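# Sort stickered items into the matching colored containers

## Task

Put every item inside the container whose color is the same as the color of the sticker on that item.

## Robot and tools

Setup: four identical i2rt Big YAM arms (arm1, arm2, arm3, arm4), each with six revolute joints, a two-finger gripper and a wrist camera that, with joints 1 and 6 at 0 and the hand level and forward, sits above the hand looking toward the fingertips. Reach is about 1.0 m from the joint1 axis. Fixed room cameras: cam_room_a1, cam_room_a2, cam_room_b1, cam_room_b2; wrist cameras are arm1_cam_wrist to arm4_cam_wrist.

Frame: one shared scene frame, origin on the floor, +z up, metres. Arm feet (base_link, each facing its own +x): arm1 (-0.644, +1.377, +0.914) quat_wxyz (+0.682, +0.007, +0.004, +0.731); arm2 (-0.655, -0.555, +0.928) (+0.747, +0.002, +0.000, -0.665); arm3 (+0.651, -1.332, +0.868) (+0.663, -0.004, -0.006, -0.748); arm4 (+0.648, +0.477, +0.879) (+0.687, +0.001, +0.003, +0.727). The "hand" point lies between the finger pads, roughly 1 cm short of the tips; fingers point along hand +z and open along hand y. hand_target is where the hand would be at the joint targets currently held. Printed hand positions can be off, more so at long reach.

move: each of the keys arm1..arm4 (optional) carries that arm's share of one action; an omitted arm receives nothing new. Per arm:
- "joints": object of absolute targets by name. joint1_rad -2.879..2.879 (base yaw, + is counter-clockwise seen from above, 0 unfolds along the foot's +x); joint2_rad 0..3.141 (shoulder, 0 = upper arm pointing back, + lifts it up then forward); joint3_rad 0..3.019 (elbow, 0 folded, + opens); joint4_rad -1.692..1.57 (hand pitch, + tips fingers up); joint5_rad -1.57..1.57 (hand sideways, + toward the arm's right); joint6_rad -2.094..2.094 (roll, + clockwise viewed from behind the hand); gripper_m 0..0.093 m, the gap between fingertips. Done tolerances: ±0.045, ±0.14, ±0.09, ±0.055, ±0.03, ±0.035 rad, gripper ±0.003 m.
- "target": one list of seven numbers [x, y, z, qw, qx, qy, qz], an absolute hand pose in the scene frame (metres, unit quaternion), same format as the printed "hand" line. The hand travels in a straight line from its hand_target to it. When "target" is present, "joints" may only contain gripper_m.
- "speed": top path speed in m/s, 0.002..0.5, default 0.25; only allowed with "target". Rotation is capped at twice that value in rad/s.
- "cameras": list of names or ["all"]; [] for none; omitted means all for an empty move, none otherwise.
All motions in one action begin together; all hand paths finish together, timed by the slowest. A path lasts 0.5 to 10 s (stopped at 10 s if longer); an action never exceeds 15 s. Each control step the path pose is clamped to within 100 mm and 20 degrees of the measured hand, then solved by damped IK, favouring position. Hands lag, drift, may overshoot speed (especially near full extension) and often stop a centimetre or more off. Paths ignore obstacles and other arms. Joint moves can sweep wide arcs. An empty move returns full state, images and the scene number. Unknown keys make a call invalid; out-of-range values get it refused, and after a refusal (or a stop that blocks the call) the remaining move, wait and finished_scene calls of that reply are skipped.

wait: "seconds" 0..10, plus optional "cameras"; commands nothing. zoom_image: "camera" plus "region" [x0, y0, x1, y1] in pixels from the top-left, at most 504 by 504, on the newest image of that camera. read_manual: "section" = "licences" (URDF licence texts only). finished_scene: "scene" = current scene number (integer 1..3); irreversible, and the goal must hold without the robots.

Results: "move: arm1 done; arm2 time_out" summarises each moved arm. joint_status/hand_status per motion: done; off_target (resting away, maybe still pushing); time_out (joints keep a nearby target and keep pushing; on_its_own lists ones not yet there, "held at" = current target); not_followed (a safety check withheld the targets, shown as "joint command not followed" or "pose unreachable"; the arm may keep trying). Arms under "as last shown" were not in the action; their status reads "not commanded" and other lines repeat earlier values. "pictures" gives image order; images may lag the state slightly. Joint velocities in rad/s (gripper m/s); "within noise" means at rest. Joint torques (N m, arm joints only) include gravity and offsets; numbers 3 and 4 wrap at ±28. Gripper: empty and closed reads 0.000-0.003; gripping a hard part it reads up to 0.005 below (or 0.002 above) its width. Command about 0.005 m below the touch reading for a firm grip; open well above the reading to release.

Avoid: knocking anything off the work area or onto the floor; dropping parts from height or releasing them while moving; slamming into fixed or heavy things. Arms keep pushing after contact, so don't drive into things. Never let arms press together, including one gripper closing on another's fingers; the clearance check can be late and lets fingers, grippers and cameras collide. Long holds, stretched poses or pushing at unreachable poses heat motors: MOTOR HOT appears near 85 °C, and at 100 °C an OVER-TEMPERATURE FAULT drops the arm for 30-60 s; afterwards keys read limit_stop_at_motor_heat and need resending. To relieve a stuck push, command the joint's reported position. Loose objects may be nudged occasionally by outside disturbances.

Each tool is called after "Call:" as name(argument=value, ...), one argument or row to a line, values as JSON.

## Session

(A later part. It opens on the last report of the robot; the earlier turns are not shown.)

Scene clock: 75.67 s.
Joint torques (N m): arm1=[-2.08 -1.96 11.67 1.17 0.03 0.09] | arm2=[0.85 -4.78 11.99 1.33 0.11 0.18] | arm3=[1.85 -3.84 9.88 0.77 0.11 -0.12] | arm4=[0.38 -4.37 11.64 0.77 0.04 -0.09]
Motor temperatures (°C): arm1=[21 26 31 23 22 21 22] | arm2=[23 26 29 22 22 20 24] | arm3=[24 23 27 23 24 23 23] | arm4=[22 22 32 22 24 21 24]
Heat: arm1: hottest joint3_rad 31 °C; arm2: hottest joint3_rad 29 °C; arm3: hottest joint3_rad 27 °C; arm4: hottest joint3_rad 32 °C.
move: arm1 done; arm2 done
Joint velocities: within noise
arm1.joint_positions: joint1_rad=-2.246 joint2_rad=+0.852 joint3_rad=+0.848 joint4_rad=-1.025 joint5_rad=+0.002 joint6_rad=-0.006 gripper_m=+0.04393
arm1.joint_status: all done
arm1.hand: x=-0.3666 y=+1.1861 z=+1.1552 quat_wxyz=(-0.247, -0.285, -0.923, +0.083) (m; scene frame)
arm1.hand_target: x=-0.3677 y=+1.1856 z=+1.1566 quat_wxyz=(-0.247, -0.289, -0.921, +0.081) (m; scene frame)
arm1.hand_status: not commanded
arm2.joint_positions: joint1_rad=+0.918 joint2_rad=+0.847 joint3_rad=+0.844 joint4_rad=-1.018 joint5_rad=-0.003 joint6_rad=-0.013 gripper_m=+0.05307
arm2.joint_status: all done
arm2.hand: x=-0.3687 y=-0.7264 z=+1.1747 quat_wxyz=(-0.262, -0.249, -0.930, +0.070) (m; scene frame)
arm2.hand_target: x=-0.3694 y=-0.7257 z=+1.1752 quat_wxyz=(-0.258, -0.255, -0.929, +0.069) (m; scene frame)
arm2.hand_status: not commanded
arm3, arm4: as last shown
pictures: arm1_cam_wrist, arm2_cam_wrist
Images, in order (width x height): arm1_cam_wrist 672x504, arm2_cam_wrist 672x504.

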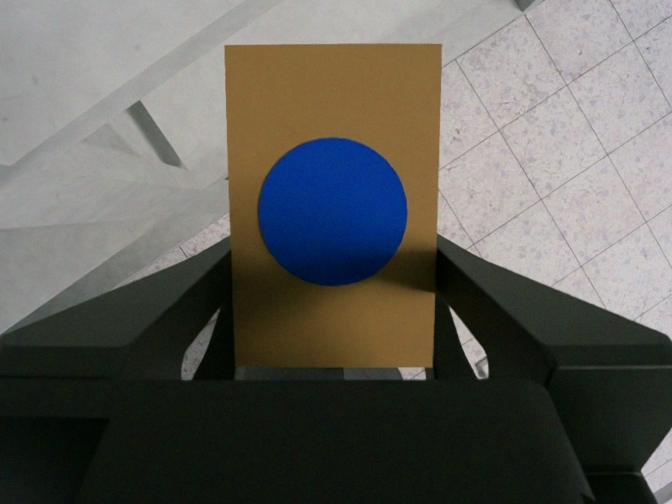

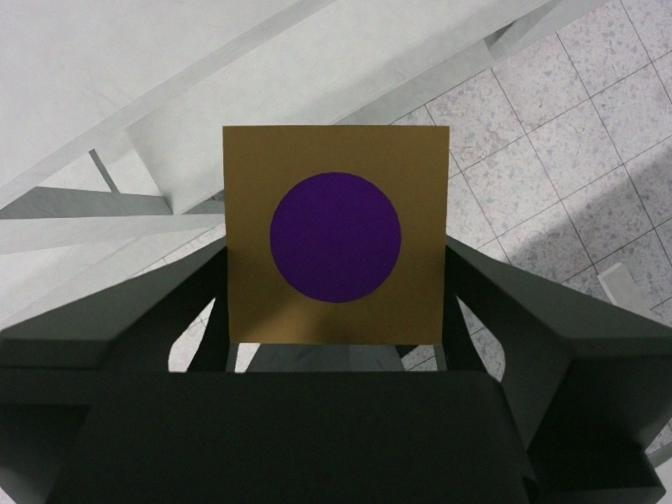

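Call:
move(
  arm1={"target":[-0.31,1.145,1.085,0.247,0.291,0.921,-0.078],"speed":0.2},
  arm2={"target":[-0.31,-0.757,1.09,0.25,0.253,0.932,-0.068],"speed":0.2},
)

Call:
move(
  arm1={"target":[-0.10,0.995,1.08,0.247,0.291,0.921,-0.078],"speed":0.1},
  arm2={"target":[-0.10,-0.88,1.085,0.25,0.253,0.932,-0.068],"speed":0.1},
  cameras=["arm1_cam_wrist","arm2_cam_wrist"],
)

Scene clock: 84.33 s.
Joint torques (N m): arm1=[-2.2 -5.36 11.45 2.09 -0.03 0.11] | arm2=[1.55 -8.41 10.37 2.66 0.16 0.21] | arm3=[1.85 -3.9 9.88 0.72 0.1 -0.12] | arm4=[0.44 -4.01 11.67 0.94 0.09 -0.07]
Motor temperatures (°C): arm1=[21 25 31 23 21 21 22] | arm2=[23 26 30 22 22 20 24] | arm3=[24 23 28 23 24 23 23] | arm4=[22 22 33 22 24 21 24]
Heat: arm1: hottest joint3_rad 31 °C; arm2: hottest joint3_rad 30 °C; arm3: hottest joint3_rad 28 °C; arm4: hottest joint3_rad 33 °C.
move: arm1 done; arm2 done
Joint velocities: within noise
arm1.joint_positions: joint1_rad=-2.246 joint2_rad=+1.106 joint3_rad=+0.805 joint4_rad=-0.763 joint5_rad=-0.005 joint6_rad=-0.005 gripper_m=+0.04393
arm1.joint_status: not commanded
arm1.hand: x=-0.3138 y=+1.1503 z=+1.0777 quat_wxyz=(-0.232, -0.286, -0.927, +0.074) (m; scene frame)
arm1.hand_target: x=-0.3102 y=+1.1451 z=+1.0851 quat_wxyz=(-0.247, -0.291, -0.921, +0.078) (m; scene frame)
arm1.hand_status: done (0.010 m and 2.0 deg from the pose sent, 0.099 m and 0.9 deg at the start)
arm2.joint_positions: joint1_rad=+0.921 joint2_rad=+1.110 joint3_rad=+0.788 joint4_rad=-0.740 joint5_rad=+0.003 joint6_rad=-0.011 gripper_m=+0.05307
arm2.joint_status: not commanded
arm2.hand: x=-0.3138 y=-0.7586 z=+1.0904 quat_wxyz=(-0.242, -0.250, -0.935, +0.067) (m; scene frame)
arm2.hand_target: x=-0.3100 y=-0.7571 z=+1.0901 quat_wxyz=(-0.250, -0.253, -0.932, +0.068) (m; scene frame)
arm2.hand_status: done (0.004 m and 1.0 deg from the pose sent, 0.108 m and 1.5 deg at the start)
arm3, arm4: as last shown
pictures: none

Scene clock: 87.50 s.
Joint torques (N m): arm1=[-2.73 -14.33 16.83 0.79 -0.05 0.11] | arm2=[1.32 -16.73 16.03 1.22 0.09 0.2] | arm3=[1.73 -3.72 9.88 0.73 0.1 -0.12] | arm4=[0.91 -4.37 11.45 0.81 0.08 -0.08]
Motor temperatures (°C): arm1=[21 25 32 23 21 21 22] | arm2=[23 26 30 22 22 20 24] | arm3=[24 23 28 23 24 23 23] | arm4=[22 22 33 22 24 21 24]
Heat: arm1: hottest joint3_rad 32 °C; arm2: hottest joint3_rad 30 °C; arm3: hottest joint3_rad 28 °C; arm4: hottest joint3_rad 33 °C.
move: arm1 off_target; arm2 off_target
Joint velocities: within noise
arm1.joint_positions: joint1_rad=-2.246 joint2_rad=+1.765 joint3_rad=+1.444 joint4_rad=-0.758 joint5_rad=-0.006 joint6_rad=-0.005 gripper_m=+0.04393
arm1.joint_status: not commanded
arm1.hand: x=-0.1143 y=+1.0121 z=+1.0549 quat_wxyz=(-0.225, -0.286, -0.929, +0.072) (m; scene frame)
arm1.hand_target: x=-0.1015 y=+0.9959 z=+1.0804 quat_wxyz=(-0.248, -0.291, -0.921, +0.078) (m; scene frame)
arm1.hand_status: off_target (0.034 m and 2.8 deg from the pose sent, 0.264 m and 2.0 deg at the start)
arm2.joint_positions: joint1_rad=+0.921 joint2_rad=+1.725 joint3_rad=+1.363 joint4_rad=-0.714 joint5_rad=+0.003 joint6_rad=-0.011 gripper_m=+0.05307
arm2.joint_status: not commanded
arm2.hand: x=-0.1199 y=-0.8729 z=+1.0692 quat_wxyz=(-0.236, -0.251, -0.936, +0.066) (m; scene frame)
arm2.hand_target: x=-0.1011 y=-0.8794 z=+1.0853 quat_wxyz=(-0.251, -0.253, -0.932, +0.068) (m; scene frame)
arm2.hand_status: off_target (0.026 m and 1.7 deg from the pose sent, 0.246 m and 1.0 deg at the start)
arm3, arm4: as last shown
pictures: arm1_cam_wrist, arm2_cam_wrist
Images, in order (width x height): arm1_cam_wrist 672x504, arm2_cam_wrist 672x504.

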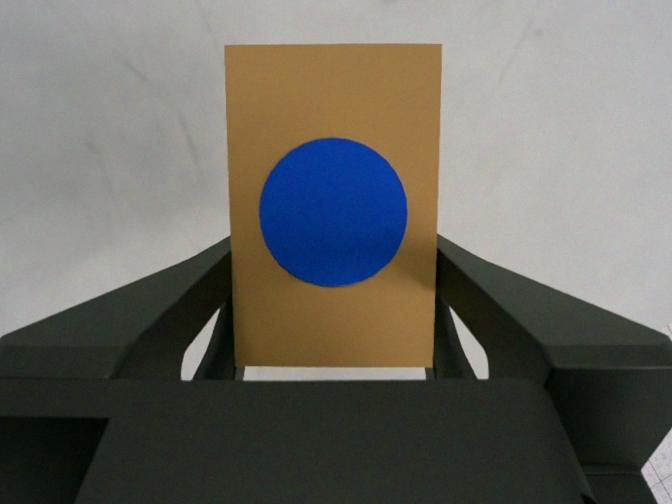

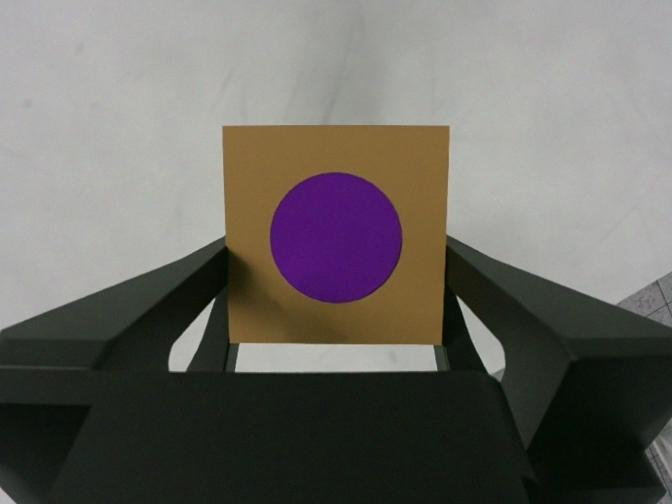

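Call:
move(
  arm1={"target":[0.015,0.912,1.07,0.247,0.291,0.921,-0.078],"speed":0.1},
  arm2={"target":[0.015,-0.948,1.075,0.25,0.253,0.932,-0.068],"speed":0.1},
)

Call:
move(
  arm1={"target":[0.015,0.912,1.02,0.247,0.291,0.921,-0.078],"speed":0.06},
  arm2={"target":[0.015,-0.948,1.03,0.25,0.253,0.932,-0.068],"speed":0.06},
  cameras=["cam_room_b1","cam_room_b2","cam_room_a1","cam_room_a2"],
)

Call:
zoom_image(
  camera="cam_room_a2",
  region=[340, 120, 460, 220],
)

Call:
zoom_image(
  camera="cam_room_a1",
  region=[270, 130, 410, 240],
)

Scene clock: 98.63 s.
Joint torques (N m): arm1=[-3.55 -20.19 17.62 0.73 -0.05 0.07] | arm2=[1.26 -22.18 16.94 1.2 0.06 0.18] | arm3=[1.96 -3.66 9.88 0.72 0.09 -0.11] | arm4=[0.73 -4.07 11.66 0.88 0.09 -0.1]
Motor temperatures (°C): arm1=[21 26 34 23 21 21 22] | arm2=[23 26 33 22 22 20 24] | arm3=[24 23 28 23 24 23 23] | arm4=[22 22 34 22 24 21 24]
Heat: arm1: hottest joint3_rad 34 °C; arm2: hottest joint3_rad 33 °C; arm3: hottest joint3_rad 28 °C; arm4: hottest joint3_rad 34 °C.
move: arm1 off_target; arm2 off_target
Joint velocities: within noise
arm1.joint_positions: joint1_rad=-2.246 joint2_rad=+2.168 joint3_rad=+2.046 joint4_rad=-0.962 joint5_rad=-0.007 joint6_rad=-0.005 gripper_m=+0.04393
arm1.joint_status: not commanded
arm1.hand: x=+0.0048 y=+0.9296 z=+1.0426 quat_wxyz=(-0.223, -0.286, -0.929, +0.070) (m; scene frame)
arm1.hand_target: x=+0.0132 y=+0.9132 z=+1.0703 quat_wxyz=(-0.248, -0.291, -0.921, +0.078) (m; scene frame)
arm1.hand_status: off_target (0.034 m and 3.0 deg from the pose sent, 0.164 m and 2.8 deg at the start)
arm2.joint_positions: joint1_rad=+0.921 joint2_rad=+2.079 joint3_rad=+1.880 joint4_rad=-0.875 joint5_rad=+0.003 joint6_rad=-0.011 gripper_m=+0.05307
arm2.joint_status: not commanded
arm2.hand: x=-0.0029 y=-0.9419 z=+1.0624 quat_wxyz=(-0.237, -0.251, -0.936, +0.066) (m; scene frame)
arm2.hand_target: x=+0.0137 y=-0.9473 z=+1.0752 quat_wxyz=(-0.251, -0.253, -0.932, +0.068) (m; scene frame)
arm2.hand_status: off_target (0.023 m and 1.6 deg from the pose sent, 0.155 m and 1.7 deg at the start)
arm3, arm4: as last shown
pictures: none

Scene clock: 100.03 s.
Joint torques (N m): arm1=[-3.08 -20.31 11.66 2.14 -0.04 0.06] | arm2=[1.14 -22.24 11.25 2.67 0.06 0.18] | arm3=[1.9 -3.78 9.87 0.73 0.09 -0.12] | arm4=[0.67 -4.72 11.67 0.84 0.06 -0.09]
Motor temperatures (°C): arm1=[21 26 34 23 21 21 22] | arm2=[23 26 33 22 22 20 24] | arm3=[24 23 28 23 24 23 23] | arm4=[22 22 34 22 24 21 24]
Heat: arm1: hottest joint3_rad 34 °C; arm2: hottest joint3_rad 33 °C; arm3: hottest joint3_rad 28 °C; arm4: hottest joint3_rad 34 °C.
move: arm1 off_target; arm2 off_target
Joint velocities: within noise
arm1.joint_positions: joint1_rad=-2.246 joint2_rad=+2.196 joint3_rad=+2.031 joint4_rad=-0.884 joint5_rad=-0.007 joint6_rad=-0.005 gripper_m=+0.04393
arm1.joint_status: not commanded
arm1.hand: x=+0.0151 y=+0.9222 z=+1.0224 quat_wxyz=(-0.240, -0.285, -0.925, +0.076) (m; scene frame)
arm1.hand_target: x=+0.0148 y=+0.9121 z=+1.0200 quat_wxyz=(-0.247, -0.291, -0.921, +0.078) (m; scene frame)
arm1.hand_status: off_target (0.011 m and 1.2 deg from the pose sent, 0.030 m and 3.0 deg at the start)
arm2.joint_positions: joint1_rad=+0.921 joint2_rad=+2.108 joint3_rad=+1.880 joint4_rad=-0.812 joint5_rad=+0.003 joint6_rad=-0.011 gripper_m=+0.05307
arm2.joint_status: not commanded
arm2.hand: x=+0.0086 y=-0.9487 z=+1.0490 quat_wxyz=(-0.253, -0.250, -0.932, +0.070) (m; scene frame)
arm2.hand_target: x=+0.0143 y=-0.9477 z=+1.0302 quat_wxyz=(-0.250, -0.253, -0.932, +0.068) (m; scene frame)
arm2.hand_status: off_target (0.020 m and 0.5 deg from the pose sent, 0.037 m and 1.6 deg at the start)
arm3, arm4: as last shown
pictures: cam_room_a1, cam_room_a2, cam_room_b1, cam_room_b2
Images, in order (width x height): cam_room_a1 672x504, cam_room_a2 672x504, cam_room_b1 672x504, cam_room_b2 672x504.

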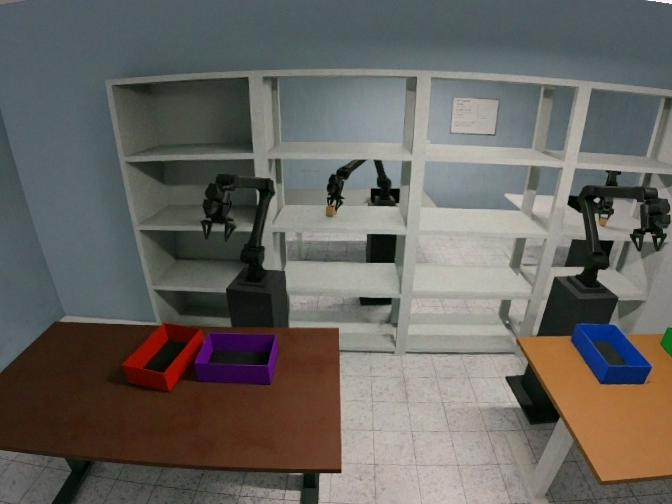

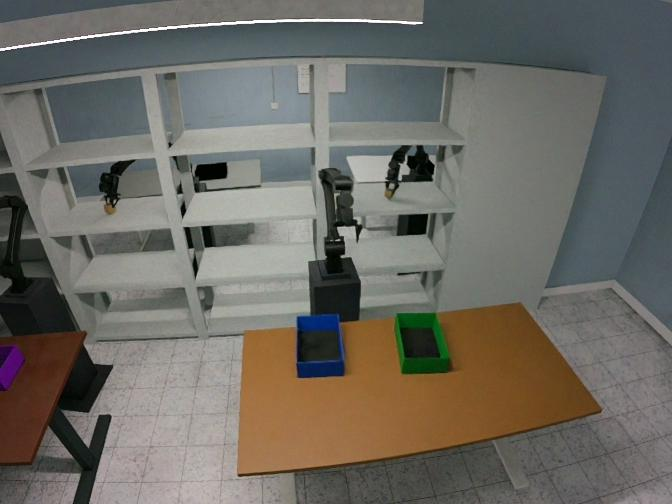

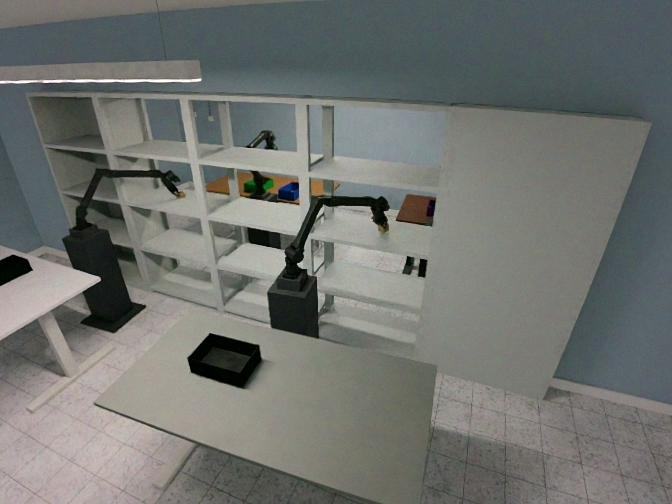

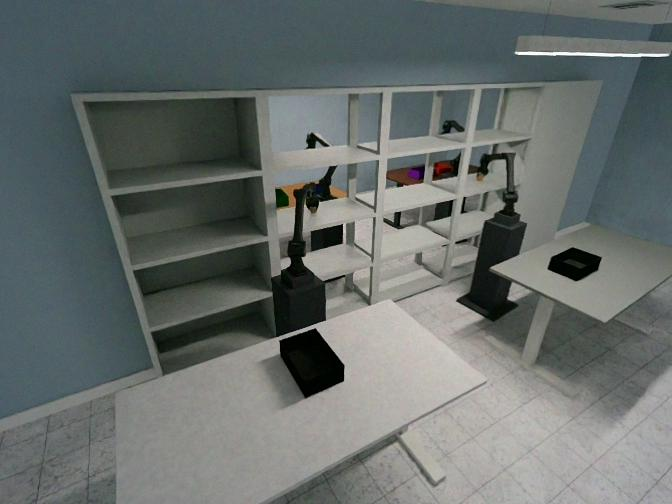

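Scaled by 4.200.

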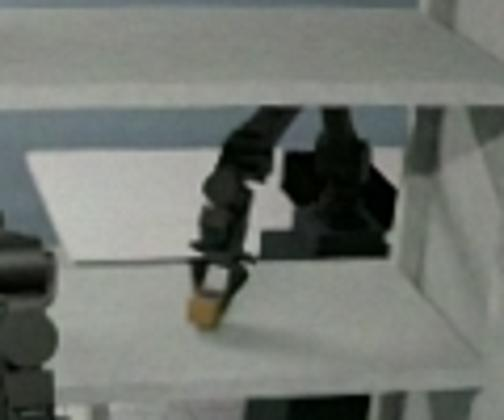

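Scaled by 3.600.

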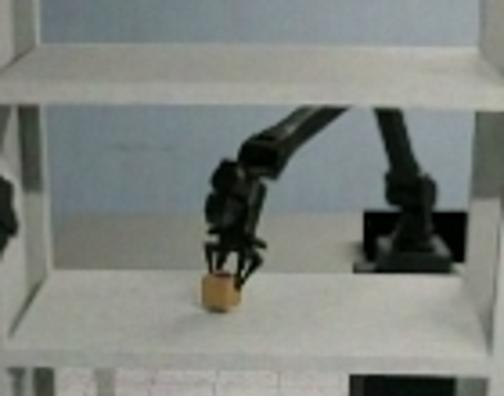

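Call:
move(
  arm1={"target":[0.015,0.91,0.985,0.247,0.291,0.921,-0.078],"speed":0.06},
  arm2={"target":[0.015,-0.948,1.012,0.25,0.253,0.932,-0.068],"speed":0.06},
  cameras=["arm1_cam_wrist","arm2_cam_wrist"],
)

Call:
move(
  arm3={"joints":{"joint1_rad":-1.99,"joint2_rad":0.87,"joint3_rad":0.85,"joint4_rad":-1.03}},
  arm4={"joints":{"joint1_rad":0.92,"joint2_rad":0.87,"joint3_rad":0.85,"joint4_rad":-1.03}},
  cameras=["arm3_cam_wrist","arm4_cam_wrist","cam_room_a2","cam_room_a1"],
)

Call:
zoom_image(
  camera="cam_room_a2",
  region=[340, 120, 460, 220],
)

Call:
zoom_image(
  camera="cam_room_a1",
  region=[270, 130, 410, 240],
)

Scene clock: 107.23 s.
Joint torques (N m): arm1=[-2.61 -19.19 10.19 1.94 0.06 0.05] | arm2=[1.14 -22.3 10.32 2.62 0.08 0.18] | arm3=[1.9 -3.78 9.87 0.7 0.09 -0.11] | arm4=[0.26 -4.25 11.56 0.9 0.06 -0.07]
Motor temperatures (°C): arm1=[21 26 33 23 21 21 22] | arm2=[23 27 33 22 22 20 24] | arm3=[24 23 28 23 24 23 23] | arm4=[22 22 34 22 24 21 24]
Heat: arm1: hottest joint3_rad 33 °C; arm2: hottest joint3_rad 33 °C; arm3: hottest joint3_rad 28 °C; arm4: hottest joint3_rad 34 °C.
move: arm1 off_target; arm2 off_target
Joint velocities: within noise
arm1.joint_positions: joint1_rad=-2.248 joint2_rad=+2.202 joint3_rad=+1.999 joint4_rad=-0.807 joint5_rad=-0.010 joint6_rad=-0.005 gripper_m=+0.04393
arm1.joint_status: not commanded
arm1.hand: x=+0.0201 y=+0.9174 z=+1.0113 quat_wxyz=(-0.258, -0.284, -0.920, +0.080) (m; scene frame)
arm1.hand_target: x=+0.0143 y=+0.9106 z=+0.9853 quat_wxyz=(-0.247, -0.291, -0.921, +0.078) (m; scene frame)
arm1.hand_status: off_target (0.028 m and 1.5 deg from the pose sent, 0.039 m and 1.2 deg at the start)
arm2.joint_positions: joint1_rad=+0.921 joint2_rad=+2.120 joint3_rad=+1.866 joint4_rad=-0.772 joint5_rad=+0.003 joint6_rad=-0.011 gripper_m=+0.05307
arm2.joint_status: not commanded
arm2.hand: x=+0.0122 y=-0.9508 z=+1.0383 quat_wxyz=(-0.260, -0.249, -0.930, +0.072) (m; scene frame)
arm2.hand_target: x=+0.0140 y=-0.9477 z=+1.0124 quat_wxyz=(-0.250, -0.253, -0.932, +0.068) (m; scene frame)
arm2.hand_status: off_target (0.027 m and 1.3 deg from the pose sent, 0.038 m and 0.5 deg at the start)
arm3, arm4: as last shown
pictures: arm1_cam_wrist, arm2_cam_wrist
Images, in order (width x height): arm1_cam_wrist 672x504, arm2_cam_wrist 672x504.

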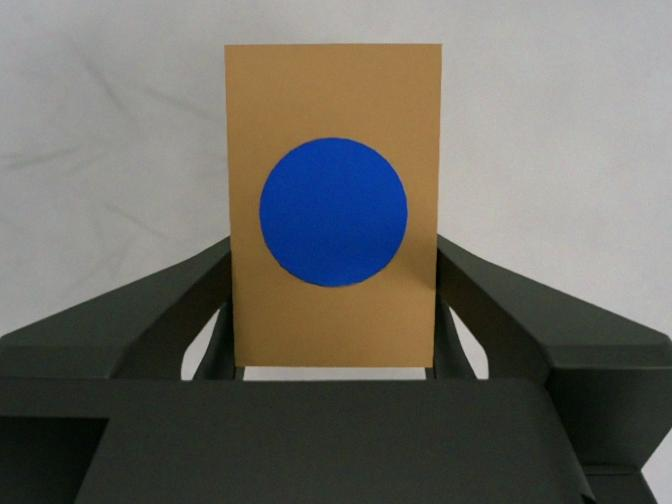

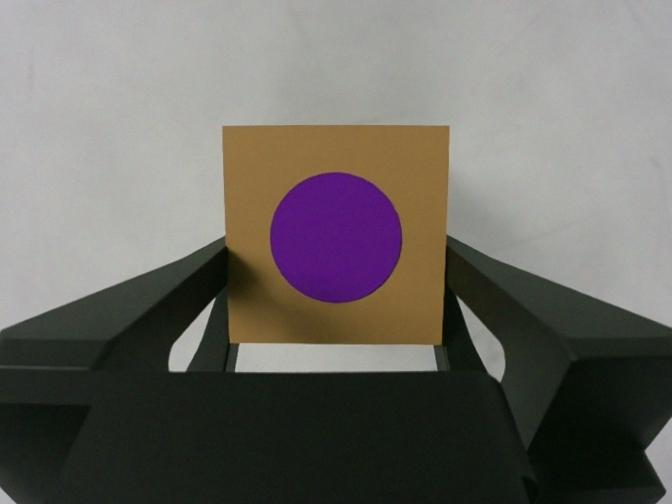

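Scene clock: 109.73 s.
Joint torques (N m): arm1=[-2.32 -19.02 10.41 1.91 0.04 0.07] | arm2=[1.2 -22.24 10.3 2.61 0.07 0.17] | arm3=[0.62 -5.25 9.42 1.11 -0.08 -0.1] | arm4=[1.38 -4.42 9.72 1.16 0.11 -0.08]
Motor temperatures (°C): arm1=[21 26 33 23 21 21 22] | arm2=[23 27 32 22 22 20 24] | arm3=[24 23 28 23 24 23 23] | arm4=[22 22 34 22 24 21 24]
Heat: arm1: hottest joint3_rad 33 °C; arm2: hottest joint3_rad 32 °C; arm3: hottest joint3_rad 28 °C; arm4: hottest joint3_rad 34 °C.
move: arm3 done; arm4 done
Joint velocities: within noise
arm1, arm2: as last shown
arm3.joint_positions: joint1_rad=-1.981 joint2_rad=+0.874 joint3_rad=+0.850 joint4_rad=-1.033 joint5_rad=+0.002 joint6_rad=+0.005 gripper_m=+0.09402
arm3.joint_status: all done
arm3.hand: x=+0.3626 y=-1.1581 z=+1.1039 quat_wxyz=(+0.061, -0.933, +0.258, +0.242) (m; scene frame)
arm3.hand_target: x=+0.3637 y=-1.1558 z=+1.1059 quat_wxyz=(+0.063, -0.932, +0.259, +0.246) (m; scene frame)
arm3.hand_status: not commanded
arm4.joint_positions: joint1_rad=+0.920 joint2_rad=+0.869 joint3_rad=+0.839 joint4_rad=-1.038 joint5_rad=-0.001 joint6_rad=+0.012 gripper_m=+0.09402
arm4.joint_status: all done
arm4.hand: x=+0.3753 y=+0.6635 z=+1.1146 quat_wxyz=(-0.069, +0.924, -0.290, -0.240) (m; scene frame)
arm4.hand_target: x=+0.3718 y=+0.6660 z=+1.1208 quat_wxyz=(-0.073, +0.923, -0.284, -0.248) (m; scene frame)
arm4.hand_status: not commanded
pictures: arm3_cam_wrist, arm4_cam_wrist, cam_room_a1, cam_room_a2
Images, in order (width x height): arm3_cam_wrist 672x504, arm4_cam_wrist 672x504, cam_room_a1 672x504, cam_room_a2 672x504.

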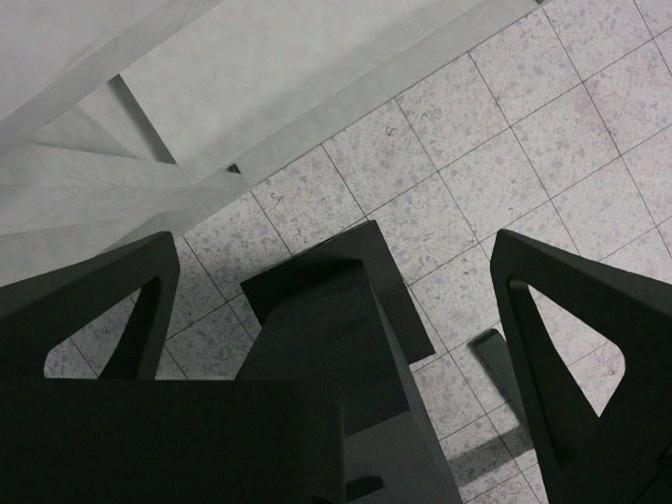

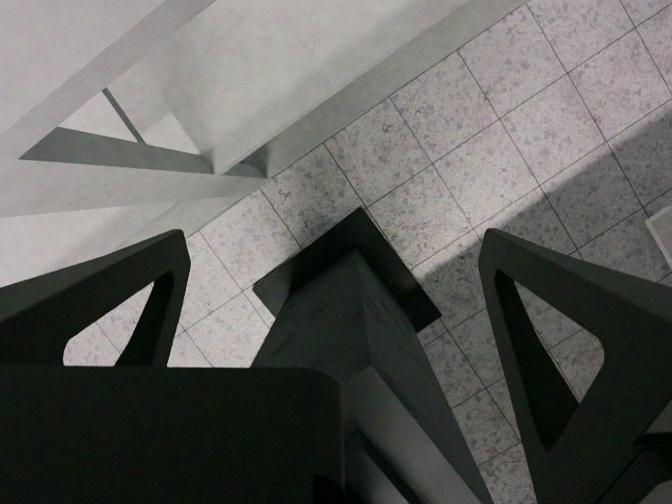

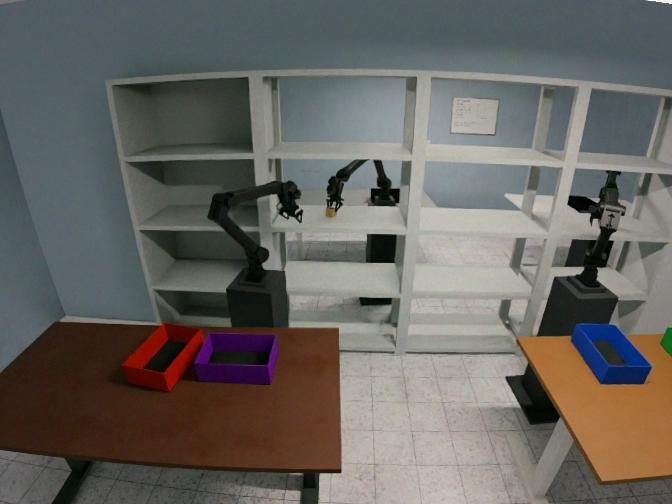

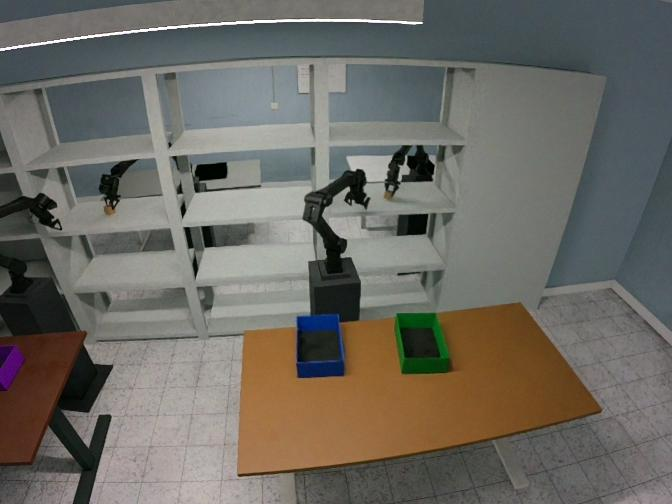

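Scaled by 4.200.

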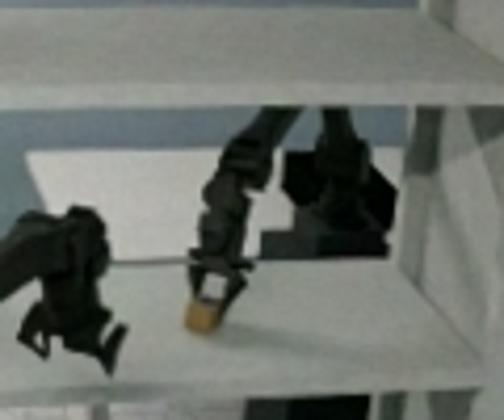

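Scaled by 3.600.

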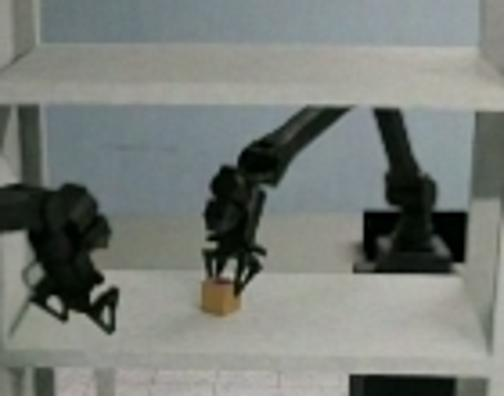

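Call:
move(
  arm1={"target":[0.012,0.912,0.965,0.247,0.291,0.921,-0.078],"speed":0.06},
  arm2={"target":[0.012,-0.947,0.988,0.25,0.253,0.932,-0.068],"speed":0.06},
  cameras=["arm1_cam_wrist","arm2_cam_wrist"],
)

Scene clock: 114.57 s.
Joint torques (N m): arm1=[-2.96 -18.55 8.59 1.74 0.05 0.11] | arm2=[1.03 -21.36 8.17 2.5 0.06 0.16] | arm3=[0.73 -5.13 9.42 1.1 -0.07 -0.1] | arm4=[1.03 -4.19 9.7 1.31 0.12 -0.1]
Motor temperatures (°C): arm1=[21 26 33 23 21 21 22] | arm2=[23 27 32 22 22 20 24] | arm3=[24 23 28 23 24 23 23] | arm4=[22 22 34 22 24 21 24]
Heat: arm1: hottest joint3_rad 33 °C; arm2: hottest joint3_rad 32 °C; arm3: hottest joint3_rad 28 °C; arm4: hottest joint3_rad 34 °C.
move: arm1 off_target; arm2 off_target
Joint velocities: within noise
arm1.joint_positions: joint1_rad=-2.248 joint2_rad=+2.196 joint3_rad=+1.972 joint4_rad=-0.752 joint5_rad=-0.011 joint6_rad=-0.005 gripper_m=+0.04393
arm1.joint_status: not commanded
arm1.hand: x=+0.0233 y=+0.9155 z=+1.0095 quat_wxyz=(-0.273, -0.282, -0.916, +0.084) (m; scene frame)
arm1.hand_target: x=+0.0108 y=+0.9132 z=+0.9661 quat_wxyz=(-0.247, -0.291, -0.921, +0.078) (m; scene frame)
arm1.hand_status: off_target (0.046 m and 3.3 deg from the pose sent, 0.047 m and 1.5 deg at the start)
arm2.joint_positions: joint1_rad=+0.921 joint2_rad=+2.120 joint3_rad=+1.845 joint4_rad=-0.711 joint5_rad=+0.003 joint6_rad=-0.011 gripper_m=+0.05307
arm2.joint_status: not commanded
arm2.hand: x=+0.0177 y=-0.9540 z=+1.0361 quat_wxyz=(-0.278, -0.248, -0.925, +0.077) (m; scene frame)
arm2.hand_target: x=+0.0102 y=-0.9462 z=+0.9893 quat_wxyz=(-0.250, -0.253, -0.932, +0.068) (m; scene frame)
arm2.hand_status: off_target (0.049 m and 3.5 deg from the pose sent, 0.050 m and 1.3 deg at the start)
arm3, arm4: as last shown
pictures: arm1_cam_wrist, arm2_cam_wrist
Images, in order (width x height): arm1_cam_wrist 672x504, arm2_cam_wrist 672x504.

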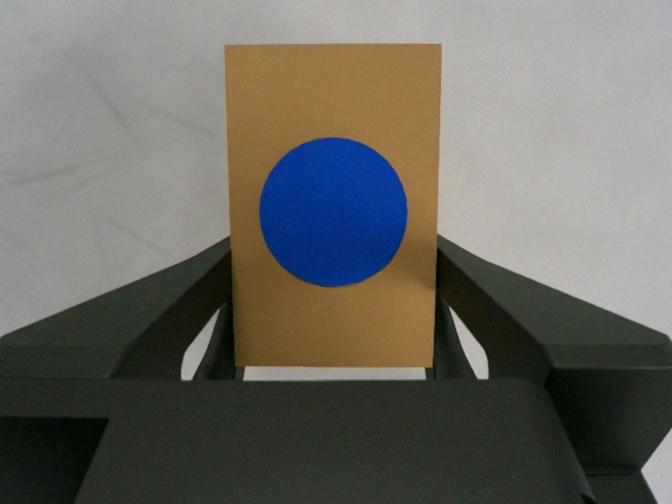

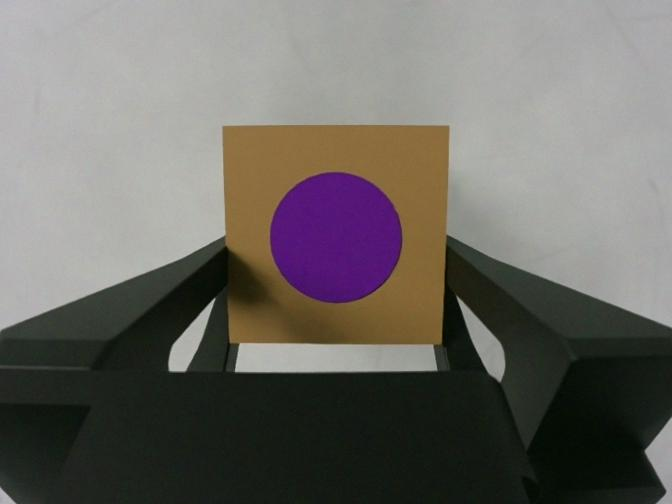

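Call:
move(
  arm1={"target":[0.022,0.914,1.002,0.247,0.291,0.921,-0.078],"speed":0.08},
  arm2={"target":[0.016,-0.952,1.028,0.25,0.253,0.932,-0.068],"speed":0.08},
)

Call:
move(
  arm1={"joints":{"gripper_m":0.09}},
  arm2={"joints":{"gripper_m":0.09}},
)

Call:
move(
  arm1={"target":[-0.19,1.055,1.08,0.247,0.291,0.921,-0.078],"speed":0.17},
  arm2={"target":[-0.19,-0.828,1.09,0.25,0.253,0.932,-0.068],"speed":0.17},
)

Call:
move(
  arm1={"joints":{"joint2_rad":0.8,"joint3_rad":0.8,"joint4_rad":-1.03}},
  arm2={"joints":{"joint2_rad":0.8,"joint3_rad":0.8,"joint4_rad":-1.03}},
)

Call:
move(
  arm3={"target":[0.095,-1.00,1.085,0.069,-0.931,0.249,0.258],"speed":0.15},
  arm4={"target":[0.095,0.855,1.085,0.078,-0.921,0.291,0.247],"speed":0.15},
  cameras=["arm3_cam_wrist","arm4_cam_wrist","cam_room_a1","cam_room_a2"],
)

Call:
zoom_image(
  camera="cam_room_a2",
  region=[340, 120, 460, 220],
)

Call:
zoom_image(
  camera="cam_room_a1",
  region=[270, 130, 410, 240],
)

Scene clock: 122.57 s.
Joint torques (N m): arm1=[-2.08 -17.9 15.04 0.47 0.17 0.08] | arm2=[0.97 -22.42 13.91 0.61 -0.03 0.13] | arm3=[0.62 -5.19 9.39 1.11 -0.08 -0.11] | arm4=[1.14 -4.31 9.84 1.02 0.13 -0.05]
Motor temperatures (°C): arm1=[21 26 33 23 21 21 22] | arm2=[23 27 31 22 22 20 24] | arm3=[24 23 28 23 24 23 23] | arm4=[22 22 34 22 24 21 24]
Heat: arm1: hottest joint3_rad 33 °C; arm2: hottest joint3_rad 31 °C; arm3: hottest joint3_rad 28 °C; arm4: hottest joint3_rad 34 °C.
move: arm1 off_target; arm2 done
Joint velocities: within noise
arm1.joint_positions: joint1_rad=-2.248 joint2_rad=+2.196 joint3_rad=+1.989 joint4_rad=-0.810 joint5_rad=-0.007 joint6_rad=+0.002 gripper_m=+0.04393
arm1.joint_status: not commanded
arm1.hand: x=+0.0171 y=+0.9190 z=+1.0106 quat_wxyz=(-0.254, -0.288, -0.920, +0.079) (m; scene frame)
arm1.hand_target: x=+0.0216 y=+0.9143 z=+1.0020 quat_wxyz=(-0.248, -0.291, -0.921, +0.078) (m; scene frame)
arm1.hand_status: off_target (0.011 m and 0.9 deg from the pose sent, 0.008 m and 3.3 deg at the start)
arm2.joint_positions: joint1_rad=+0.921 joint2_rad=+2.120 joint3_rad=+1.859 joint4_rad=-0.762 joint5_rad=+0.003 joint6_rad=-0.010 gripper_m=+0.05307
arm2.joint_status: not commanded
arm2.hand: x=+0.0123 y=-0.9508 z=+1.0363 quat_wxyz=(-0.261, -0.250, -0.930, +0.072) (m; scene frame)
arm2.hand_target: x=+0.0156 y=-0.9520 z=+1.0279 quat_wxyz=(-0.250, -0.253, -0.932, +0.068) (m; scene frame)
arm2.hand_status: done (0.009 m and 1.5 deg from the pose sent, 0.009 m and 3.5 deg at the start)
arm3, arm4: as last shown
pictures: none

Scene clock: 123.17 s.
Joint torques (N m): arm1=[-1.9 -19.08 14.54 0.81 -0.09 0.03] | arm2=[0.85 -22.65 13.93 1.18 -0.03 0.13] | arm3=[0.62 -5.25 9.4 1.09 -0.07 -0.1] | arm4=[0.67 -4.31 9.83 1.1 0.11 -0.08]
Motor temperatures (°C): arm1=[21 26 33 23 21 21 22] | arm2=[23 27 32 22 22 20 24] | arm3=[24 23 28 23 24 23 23] | arm4=[22 22 34 22 24 21 24]
Heat: arm1: hottest joint3_rad 33 °C; arm2: hottest joint3_rad 32 °C; arm3: hottest joint3_rad 28 °C; arm4: hottest joint3_rad 34 °C.
move: arm1 done; arm2 done
Joint velocities: within noise
arm1.joint_positions: joint1_rad=-2.251 joint2_rad=+2.206 joint3_rad=+1.992 joint4_rad=-0.820 joint5_rad=-0.003 joint6_rad=+0.005 gripper_m=+0.08996
arm1.joint_status: all done
arm1.hand: x=+0.0140 y=+0.9172 z=+1.0036 quat_wxyz=(-0.246, -0.292, -0.921, +0.079) (m; scene frame)
arm1.hand_target: x=+0.0216 y=+0.9143 z=+1.0020 quat_wxyz=(-0.248, -0.291, -0.921, +0.078) (m; scene frame)
arm1.hand_status: not commanded
arm2.joint_positions: joint1_rad=+0.921 joint2_rad=+2.121 joint3_rad=+1.859 joint4_rad=-0.776 joint5_rad=+0.003 joint6_rad=-0.010 gripper_m=+0.08993
arm2.joint_status: all done
arm2.hand: x=+0.0097 y=-0.9493 z=+1.0337 quat_wxyz=(-0.254, -0.250, -0.932, +0.070) (m; scene frame)
arm2.hand_target: x=+0.0157 y=-0.9520 z=+1.0279 quat_wxyz=(-0.251, -0.253, -0.932, +0.068) (m; scene frame)
arm2.hand_status: not commanded
arm3, arm4: as last shown
pictures: none

Scene clock: 125.27 s.
Joint torques (N m): arm1=[-2.78 -11.52 10.85 1.29 0 -0.05] | arm2=[1.26 -14.97 9.74 2.06 0.09 0.18] | arm3=[0.62 -4.95 9.4 1.11 -0.08 -0.1] | arm4=[0.67 -4.42 9.72 1.11 0.13 -0.05]
Motor temperatures (°C): arm1=[21 26 33 23 21 21 22] | arm2=[23 27 31 22 22 20 24] | arm3=[24 23 28 23 24 23 23] | arm4=[22 22 34 22 24 21 24]
Heat: arm1: hottest joint3_rad 33 °C; arm2: hottest joint3_rad 31 °C; arm3: hottest joint3_rad 28 °C; arm4: hottest joint3_rad 34 °C.
move: arm1 done; arm2 done
Joint velocities: within noise
arm1.joint_positions: joint1_rad=-2.251 joint2_rad=+1.516 joint3_rad=+1.172 joint4_rad=-0.700 joint5_rad=-0.009 joint6_rad=+0.003 gripper_m=+0.08996
arm1.joint_status: not commanded
arm1.hand: x=-0.1875 y=+1.0603 z=+1.0754 quat_wxyz=(-0.242, -0.291, -0.923, +0.075) (m; scene frame)
arm1.hand_target: x=-0.1900 y=+1.0550 z=+1.0801 quat_wxyz=(-0.247, -0.291, -0.921, +0.078) (m; scene frame)
arm1.hand_status: done (0.007 m and 0.7 deg from the pose sent, 0.258 m and 0.2 deg at the start)
arm2.joint_positions: joint1_rad=+0.921 joint2_rad=+1.489 joint3_rad=+1.135 joint4_rad=-0.687 joint5_rad=+0.003 joint6_rad=-0.010 gripper_m=+0.08993
arm2.joint_status: not commanded
arm2.hand: x=-0.1889 y=-0.8323 z=+1.0954 quat_wxyz=(-0.253, -0.250, -0.932, +0.070) (m; scene frame)
arm2.hand_target: x=-0.1901 y=-0.8281 z=+1.0901 quat_wxyz=(-0.250, -0.253, -0.932, +0.068) (m; scene frame)
arm2.hand_status: done (0.007 m and 0.5 deg from the pose sent, 0.240 m and 0.6 deg at the start)
arm3, arm4: as last shown
pictures: none

Scene clock: 126.57 s.
Joint torques (N m): arm1=[-3.25 -0.62 11.54 1.06 -0.07 -0.01] | arm2=[1.2 -3.84 10.74 1.31 0.09 0.18] | arm3=[0.73 -5.13 9.4 1.11 -0.07 -0.1] | arm4=[0.73 -4.37 9.85 1.11 0.11 -0.07]
Motor temperatures (°C): arm1=[21 26 33 23 21 21 22] | arm2=[23 27 31 22 22 20 24] | arm3=[24 23 28 23 24 23 23] | arm4=[22 22 34 22 24 21 24]
Heat: arm1: hottest joint3_rad 33 °C; arm2: hottest joint3_rad 31 °C; arm3: hottest joint3_rad 28 °C; arm4: hottest joint3_rad 34 °C.
move: arm1 done; arm2 done
Joint velocities: within noise
arm1.joint_positions: joint1_rad=-2.251 joint2_rad=+0.795 joint3_rad=+0.799 joint4_rad=-1.021 joint5_rad=-0.009 joint6_rad=+0.003 gripper_m=+0.08996
arm1.joint_status: all done
arm1.hand: x=-0.3794 y=+1.1954 z=+1.1485 quat_wxyz=(-0.255, -0.289, -0.919, +0.079) (m; scene frame)
arm1.hand_target: x=-0.3821 y=+1.1935 z=+1.1465 quat_wxyz=(-0.248, -0.291, -0.921, +0.079) (m; scene frame)
arm1.hand_status: not commanded
arm2.joint_positions: joint1_rad=+0.921 joint2_rad=+0.794 joint3_rad=+0.810 joint4_rad=-1.016 joint5_rad=+0.003 joint6_rad=-0.010 gripper_m=+0.08993
arm2.joint_status: all done
arm2.hand: x=-0.3800 y=-0.7198 z=+1.1737 quat_wxyz=(-0.271, -0.249, -0.927, +0.075) (m; scene frame)
arm2.hand_target: x=-0.3827 y=-0.7163 z=+1.1650 quat_wxyz=(-0.258, -0.252, -0.930, +0.070) (m; scene frame)
arm2.hand_status: not commanded
arm3, arm4: as last shown
pictures: none

Scene clock: 129.43 s.
Joint torques (N m): arm1=[-2.78 -0.32 11.54 0.92 -0.09 -0.06] | arm2=[1.26 -3.72 10.73 1.29 0.1 0.19] | arm3=[1.26 -17.96 13.67 0.64 0.12 -0.12] | arm4=[0.97 -17.9 12.41 0.36 0.21 0.07]
Motor temperatures (°C): arm1=[21 26 33 23 21 21 22] | arm2=[23 27 32 22 22 20 24] | arm3=[24 23 29 23 24 23 23] | arm4=[22 22 34 22 24 21 24]
Heat: arm1: hottest joint3_rad 33 °C; arm2: hottest joint3_rad 32 °C; arm3: hottest joint3_rad 29 °C; arm4: hottest joint3_rad 34 °C.
move: arm3 off_target; arm4 off_target
Joint velocities: within noise
arm1, arm2: as last shown
arm3.joint_positions: joint1_rad=-1.981 joint2_rad=+1.692 joint3_rad=+1.480 joint4_rad=-0.850 joint5_rad=+0.002 joint6_rad=-0.006 gripper_m=+0.09402
arm3.joint_status: not commanded
arm3.hand: x=+0.1085 y=-1.0094 z=+1.0638 quat_wxyz=(+0.062, -0.935, +0.253, +0.240) (m; scene frame)
arm3.hand_target: x=+0.0961 y=-1.0005 z=+1.0851 quat_wxyz=(+0.069, -0.931, +0.249, +0.258) (m; scene frame)
arm3.hand_status: off_target (0.027 m and 2.3 deg from the pose sent, 0.311 m and 2.3 deg at the start)
arm4.joint_positions: joint1_rad=+0.920 joint2_rad=+1.768 joint3_rad=+1.559 joint4_rad=-0.862 joint5_rad=+0.010 joint6_rad=+0.012 gripper_m=+0.09402
arm4.joint_status: not commanded
arm4.hand: x=+0.1073 y=+0.8469 z=+1.0720 quat_wxyz=(-0.073, +0.924, -0.291, -0.237) (m; scene frame)
arm4.hand_target: x=+0.0957 y=+0.8546 z=+1.0849 quat_wxyz=(-0.078, +0.921, -0.291, -0.247) (m; scene frame)
arm4.hand_status: off_target (0.020 m and 1.3 deg from the pose sent, 0.341 m and 1.4 deg at the start)
pictures: arm3_cam_wrist, arm4_cam_wrist, cam_room_a1, cam_room_a2
Images, in order (width x height): arm3_cam_wrist 672x504, arm4_cam_wrist 672x504, cam_room_a1 672x504, cam_room_a2 672x504.

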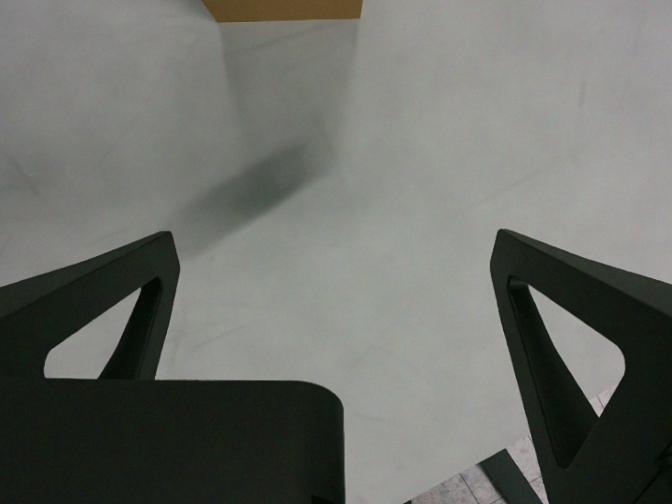

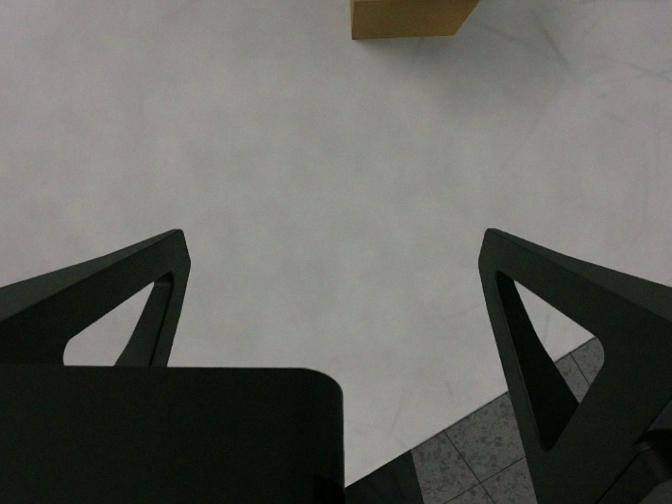

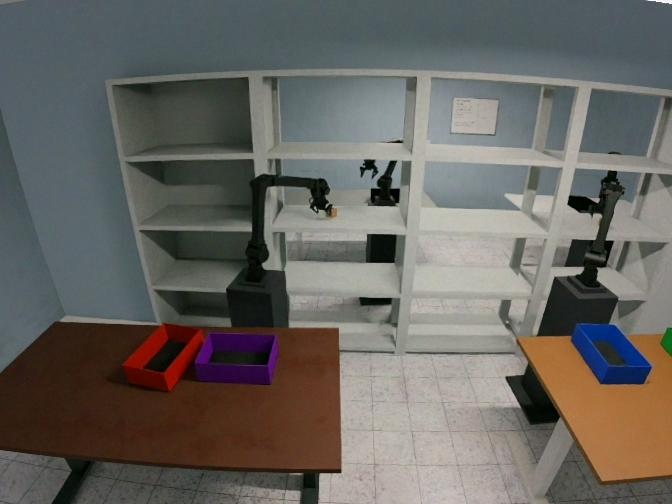

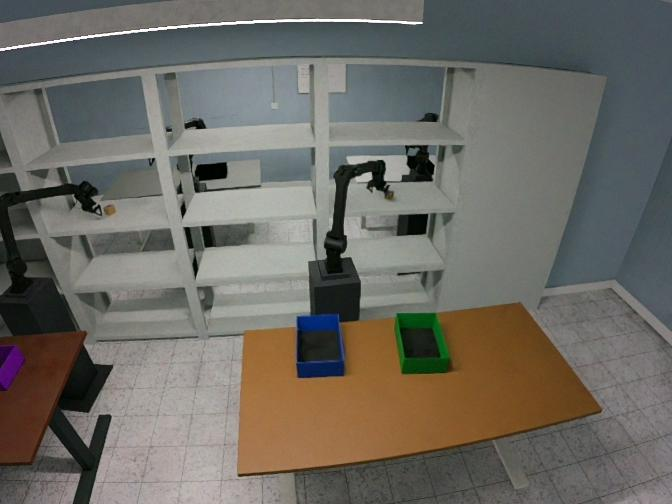

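Scaled by 4.200.

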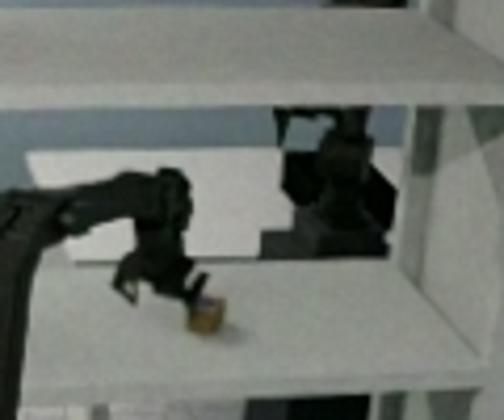

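Scaled by 3.600.

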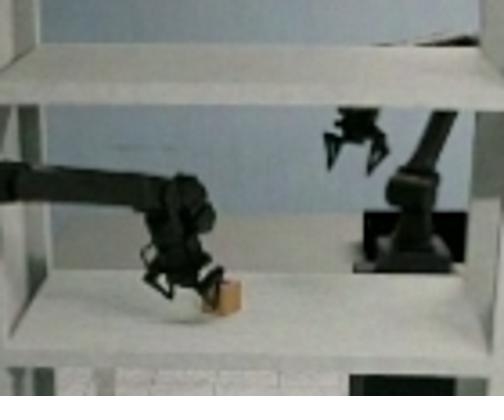

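Call:
move(
  arm3={"target":[0.044,-0.99,1.09,0.069,-0.931,0.249,0.258],"speed":0.1},
  arm4={"target":[0.070,0.908,1.085,0.078,-0.921,0.291,0.247],"speed":0.1},
  cameras=["arm3_cam_wrist","arm4_cam_wrist"],
)

Scene clock: 135.90 s.
Joint torques (N m): arm1=[-2.61 -0.03 11.43 0.84 -0.07 -0.05] | arm2=[1.32 -3.72 10.71 1.32 0.1 0.18] | arm3=[2.37 -19.84 14.01 0.59 0.12 0.03] | arm4=[1.08 -20.01 12.79 0.49 -0.09 -0.07]
Motor temperatures (°C): arm1=[21 26 33 23 21 21 22] | arm2=[23 27 32 22 22 20 24] | arm3=[24 24 29 23 24 23 23] | arm4=[22 22 35 22 24 21 24]
Heat: arm1: hottest joint3_rad 33 °C; arm2: hottest joint3_rad 32 °C; arm3: hottest joint3_rad 29 °C; arm4: hottest joint3_rad 35 °C.
move: arm3 off_target; arm4 off_target
Joint velocities: within noise
arm1, arm2: as last shown
arm3.joint_positions: joint1_rad=-1.965 joint2_rad=+1.817 joint3_rad=+1.667 joint4_rad=-0.910 joint5_rad=+0.017 joint6_rad=+0.003 gripper_m=+0.09402
arm3.joint_status: not commanded
arm3.hand: x=+0.0615 y=-0.9914 z=+1.0702 quat_wxyz=(+0.066, -0.935, +0.251, +0.240) (m; scene frame)
arm3.hand_target: x=+0.0451 y=-0.9907 z=+1.0902 quat_wxyz=(+0.069, -0.931, +0.249, +0.259) (m; scene frame)
arm3.hand_status: off_target (0.026 m and 2.1 deg from the pose sent, 0.072 m and 2.3 deg at the start)
arm4.joint_positions: joint1_rad=+0.874 joint2_rad=+1.901 joint3_rad=+1.757 joint4_rad=-0.924 joint5_rad=-0.006 joint6_rad=-0.013 gripper_m=+0.09402
arm4.joint_status: not commanded
arm4.hand: x=+0.0819 y=+0.8995 z=+1.0749 quat_wxyz=(-0.075, +0.921, -0.299, -0.238) (m; scene frame)
arm4.hand_target: x=+0.0706 y=+0.9074 z=+1.0851 quat_wxyz=(-0.078, +0.921, -0.291, -0.248) (m; scene frame)
arm4.hand_status: off_target (0.018 m and 1.4 deg from the pose sent, 0.073 m and 1.3 deg at the start)
pictures: arm3_cam_wrist, arm4_cam_wrist
Images, in order (width x height): arm3_cam_wrist 672x504, arm4_cam_wrist 672x504.

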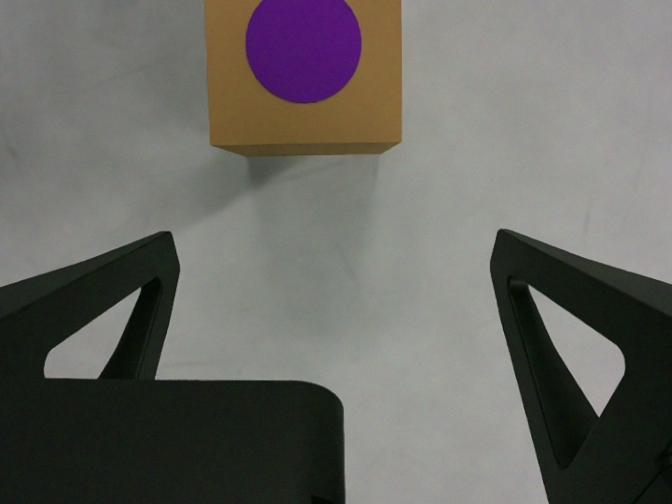

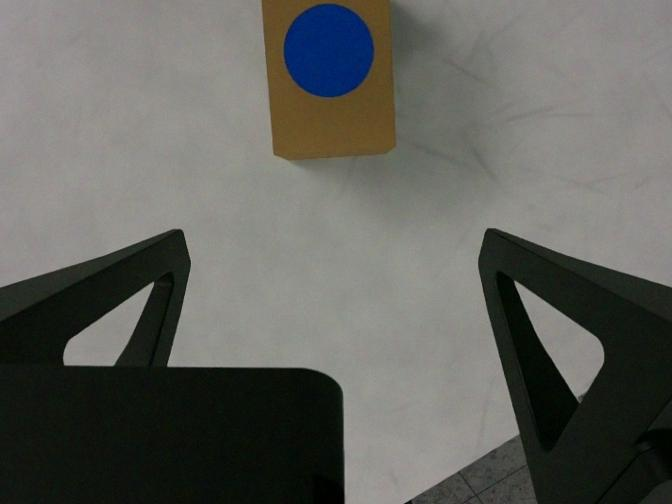

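Call:
move(
  arm3={"target":[0.004,-0.974,1.085,0.069,-0.931,0.249,0.258],"speed":0.1},
  arm4={"target":[0.028,0.938,1.08,0.078,-0.921,0.291,0.247],"speed":0.1},
  cameras=["arm3_cam_wrist","arm4_cam_wrist"],
)

Scene clock: 145.93 s.
Joint torques (N m): arm1=[-2.9 -0.91 11.56 1.02 -0.04 -0.06] | arm2=[1.26 -3.72 10.7 1.32 0.1 0.18] | arm3=[2.49 -22.12 14.13 0.61 0.14 0.03] | arm4=[1.03 -22.36 12.75 0.49 -0.01 -0.07]
Motor temperatures (°C): arm1=[21 26 33 23 21 21 22] | arm2=[23 26 32 22 22 20 23] | arm3=[24 24 31 23 24 23 23] | arm4=[22 23 38 22 24 21 24]
Heat: arm1: hottest joint3_rad 33 °C; arm2: hottest joint3_rad 32 °C; arm3: hottest joint3_rad 31 °C; arm4: hottest joint3_rad 38 °C.
move: arm3 off_target; arm4 off_target
Joint velocities: within noise
arm1, arm2: as last shown
arm3.joint_positions: joint1_rad=-1.959 joint2_rad=+1.940 joint3_rad=+1.835 joint4_rad=-0.956 joint5_rad=+0.021 joint6_rad=+0.010 gripper_m=+0.09402
arm3.joint_status: not commanded
arm3.hand: x=+0.0217 y=-0.9729 z=+1.0647 quat_wxyz=(+0.066, -0.935, +0.252, +0.240) (m; scene frame)
arm3.hand_target: x=+0.0052 y=-0.9748 z=+1.0849 quat_wxyz=(+0.069, -0.931, +0.249, +0.258) (m; scene frame)
arm3.hand_status: off_target (0.027 m and 2.2 deg from the pose sent, 0.062 m and 2.1 deg at the start)
arm4.joint_positions: joint1_rad=+0.874 joint2_rad=+2.058 joint3_rad=+1.992 joint4_rad=-1.001 joint5_rad=-0.006 joint6_rad=-0.013 gripper_m=+0.09402
arm4.joint_status: not commanded
arm4.hand: x=+0.0390 y=+0.9314 z=+1.0714 quat_wxyz=(-0.075, +0.921, -0.299, -0.239) (m; scene frame)
arm4.hand_target: x=+0.0285 y=+0.9375 z=+1.0800 quat_wxyz=(-0.078, +0.921, -0.291, -0.248) (m; scene frame)
arm4.hand_status: off_target (0.015 m and 1.4 deg from the pose sent, 0.066 m and 1.4 deg at the start)
pictures: arm3_cam_wrist, arm4_cam_wrist
Images, in order (width x height): arm3_cam_wrist 672x504, arm4_cam_wrist 672x504.

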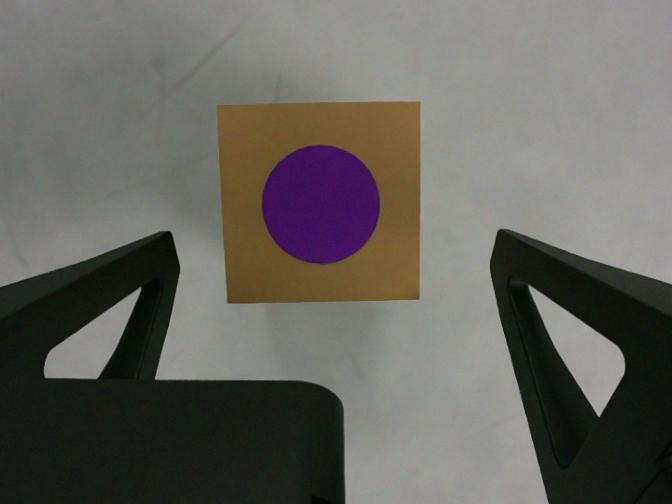

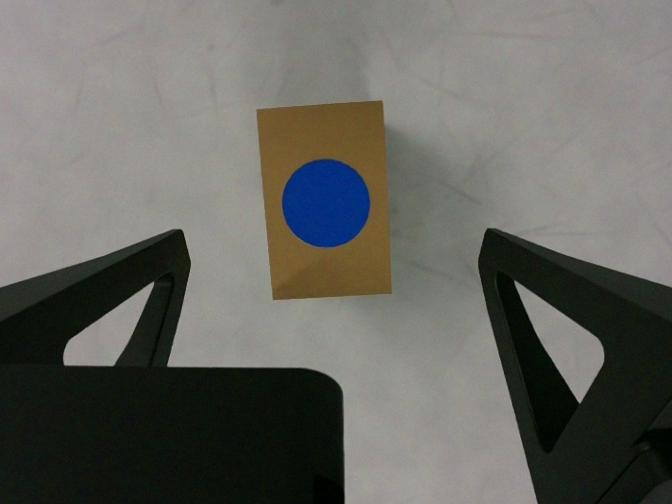

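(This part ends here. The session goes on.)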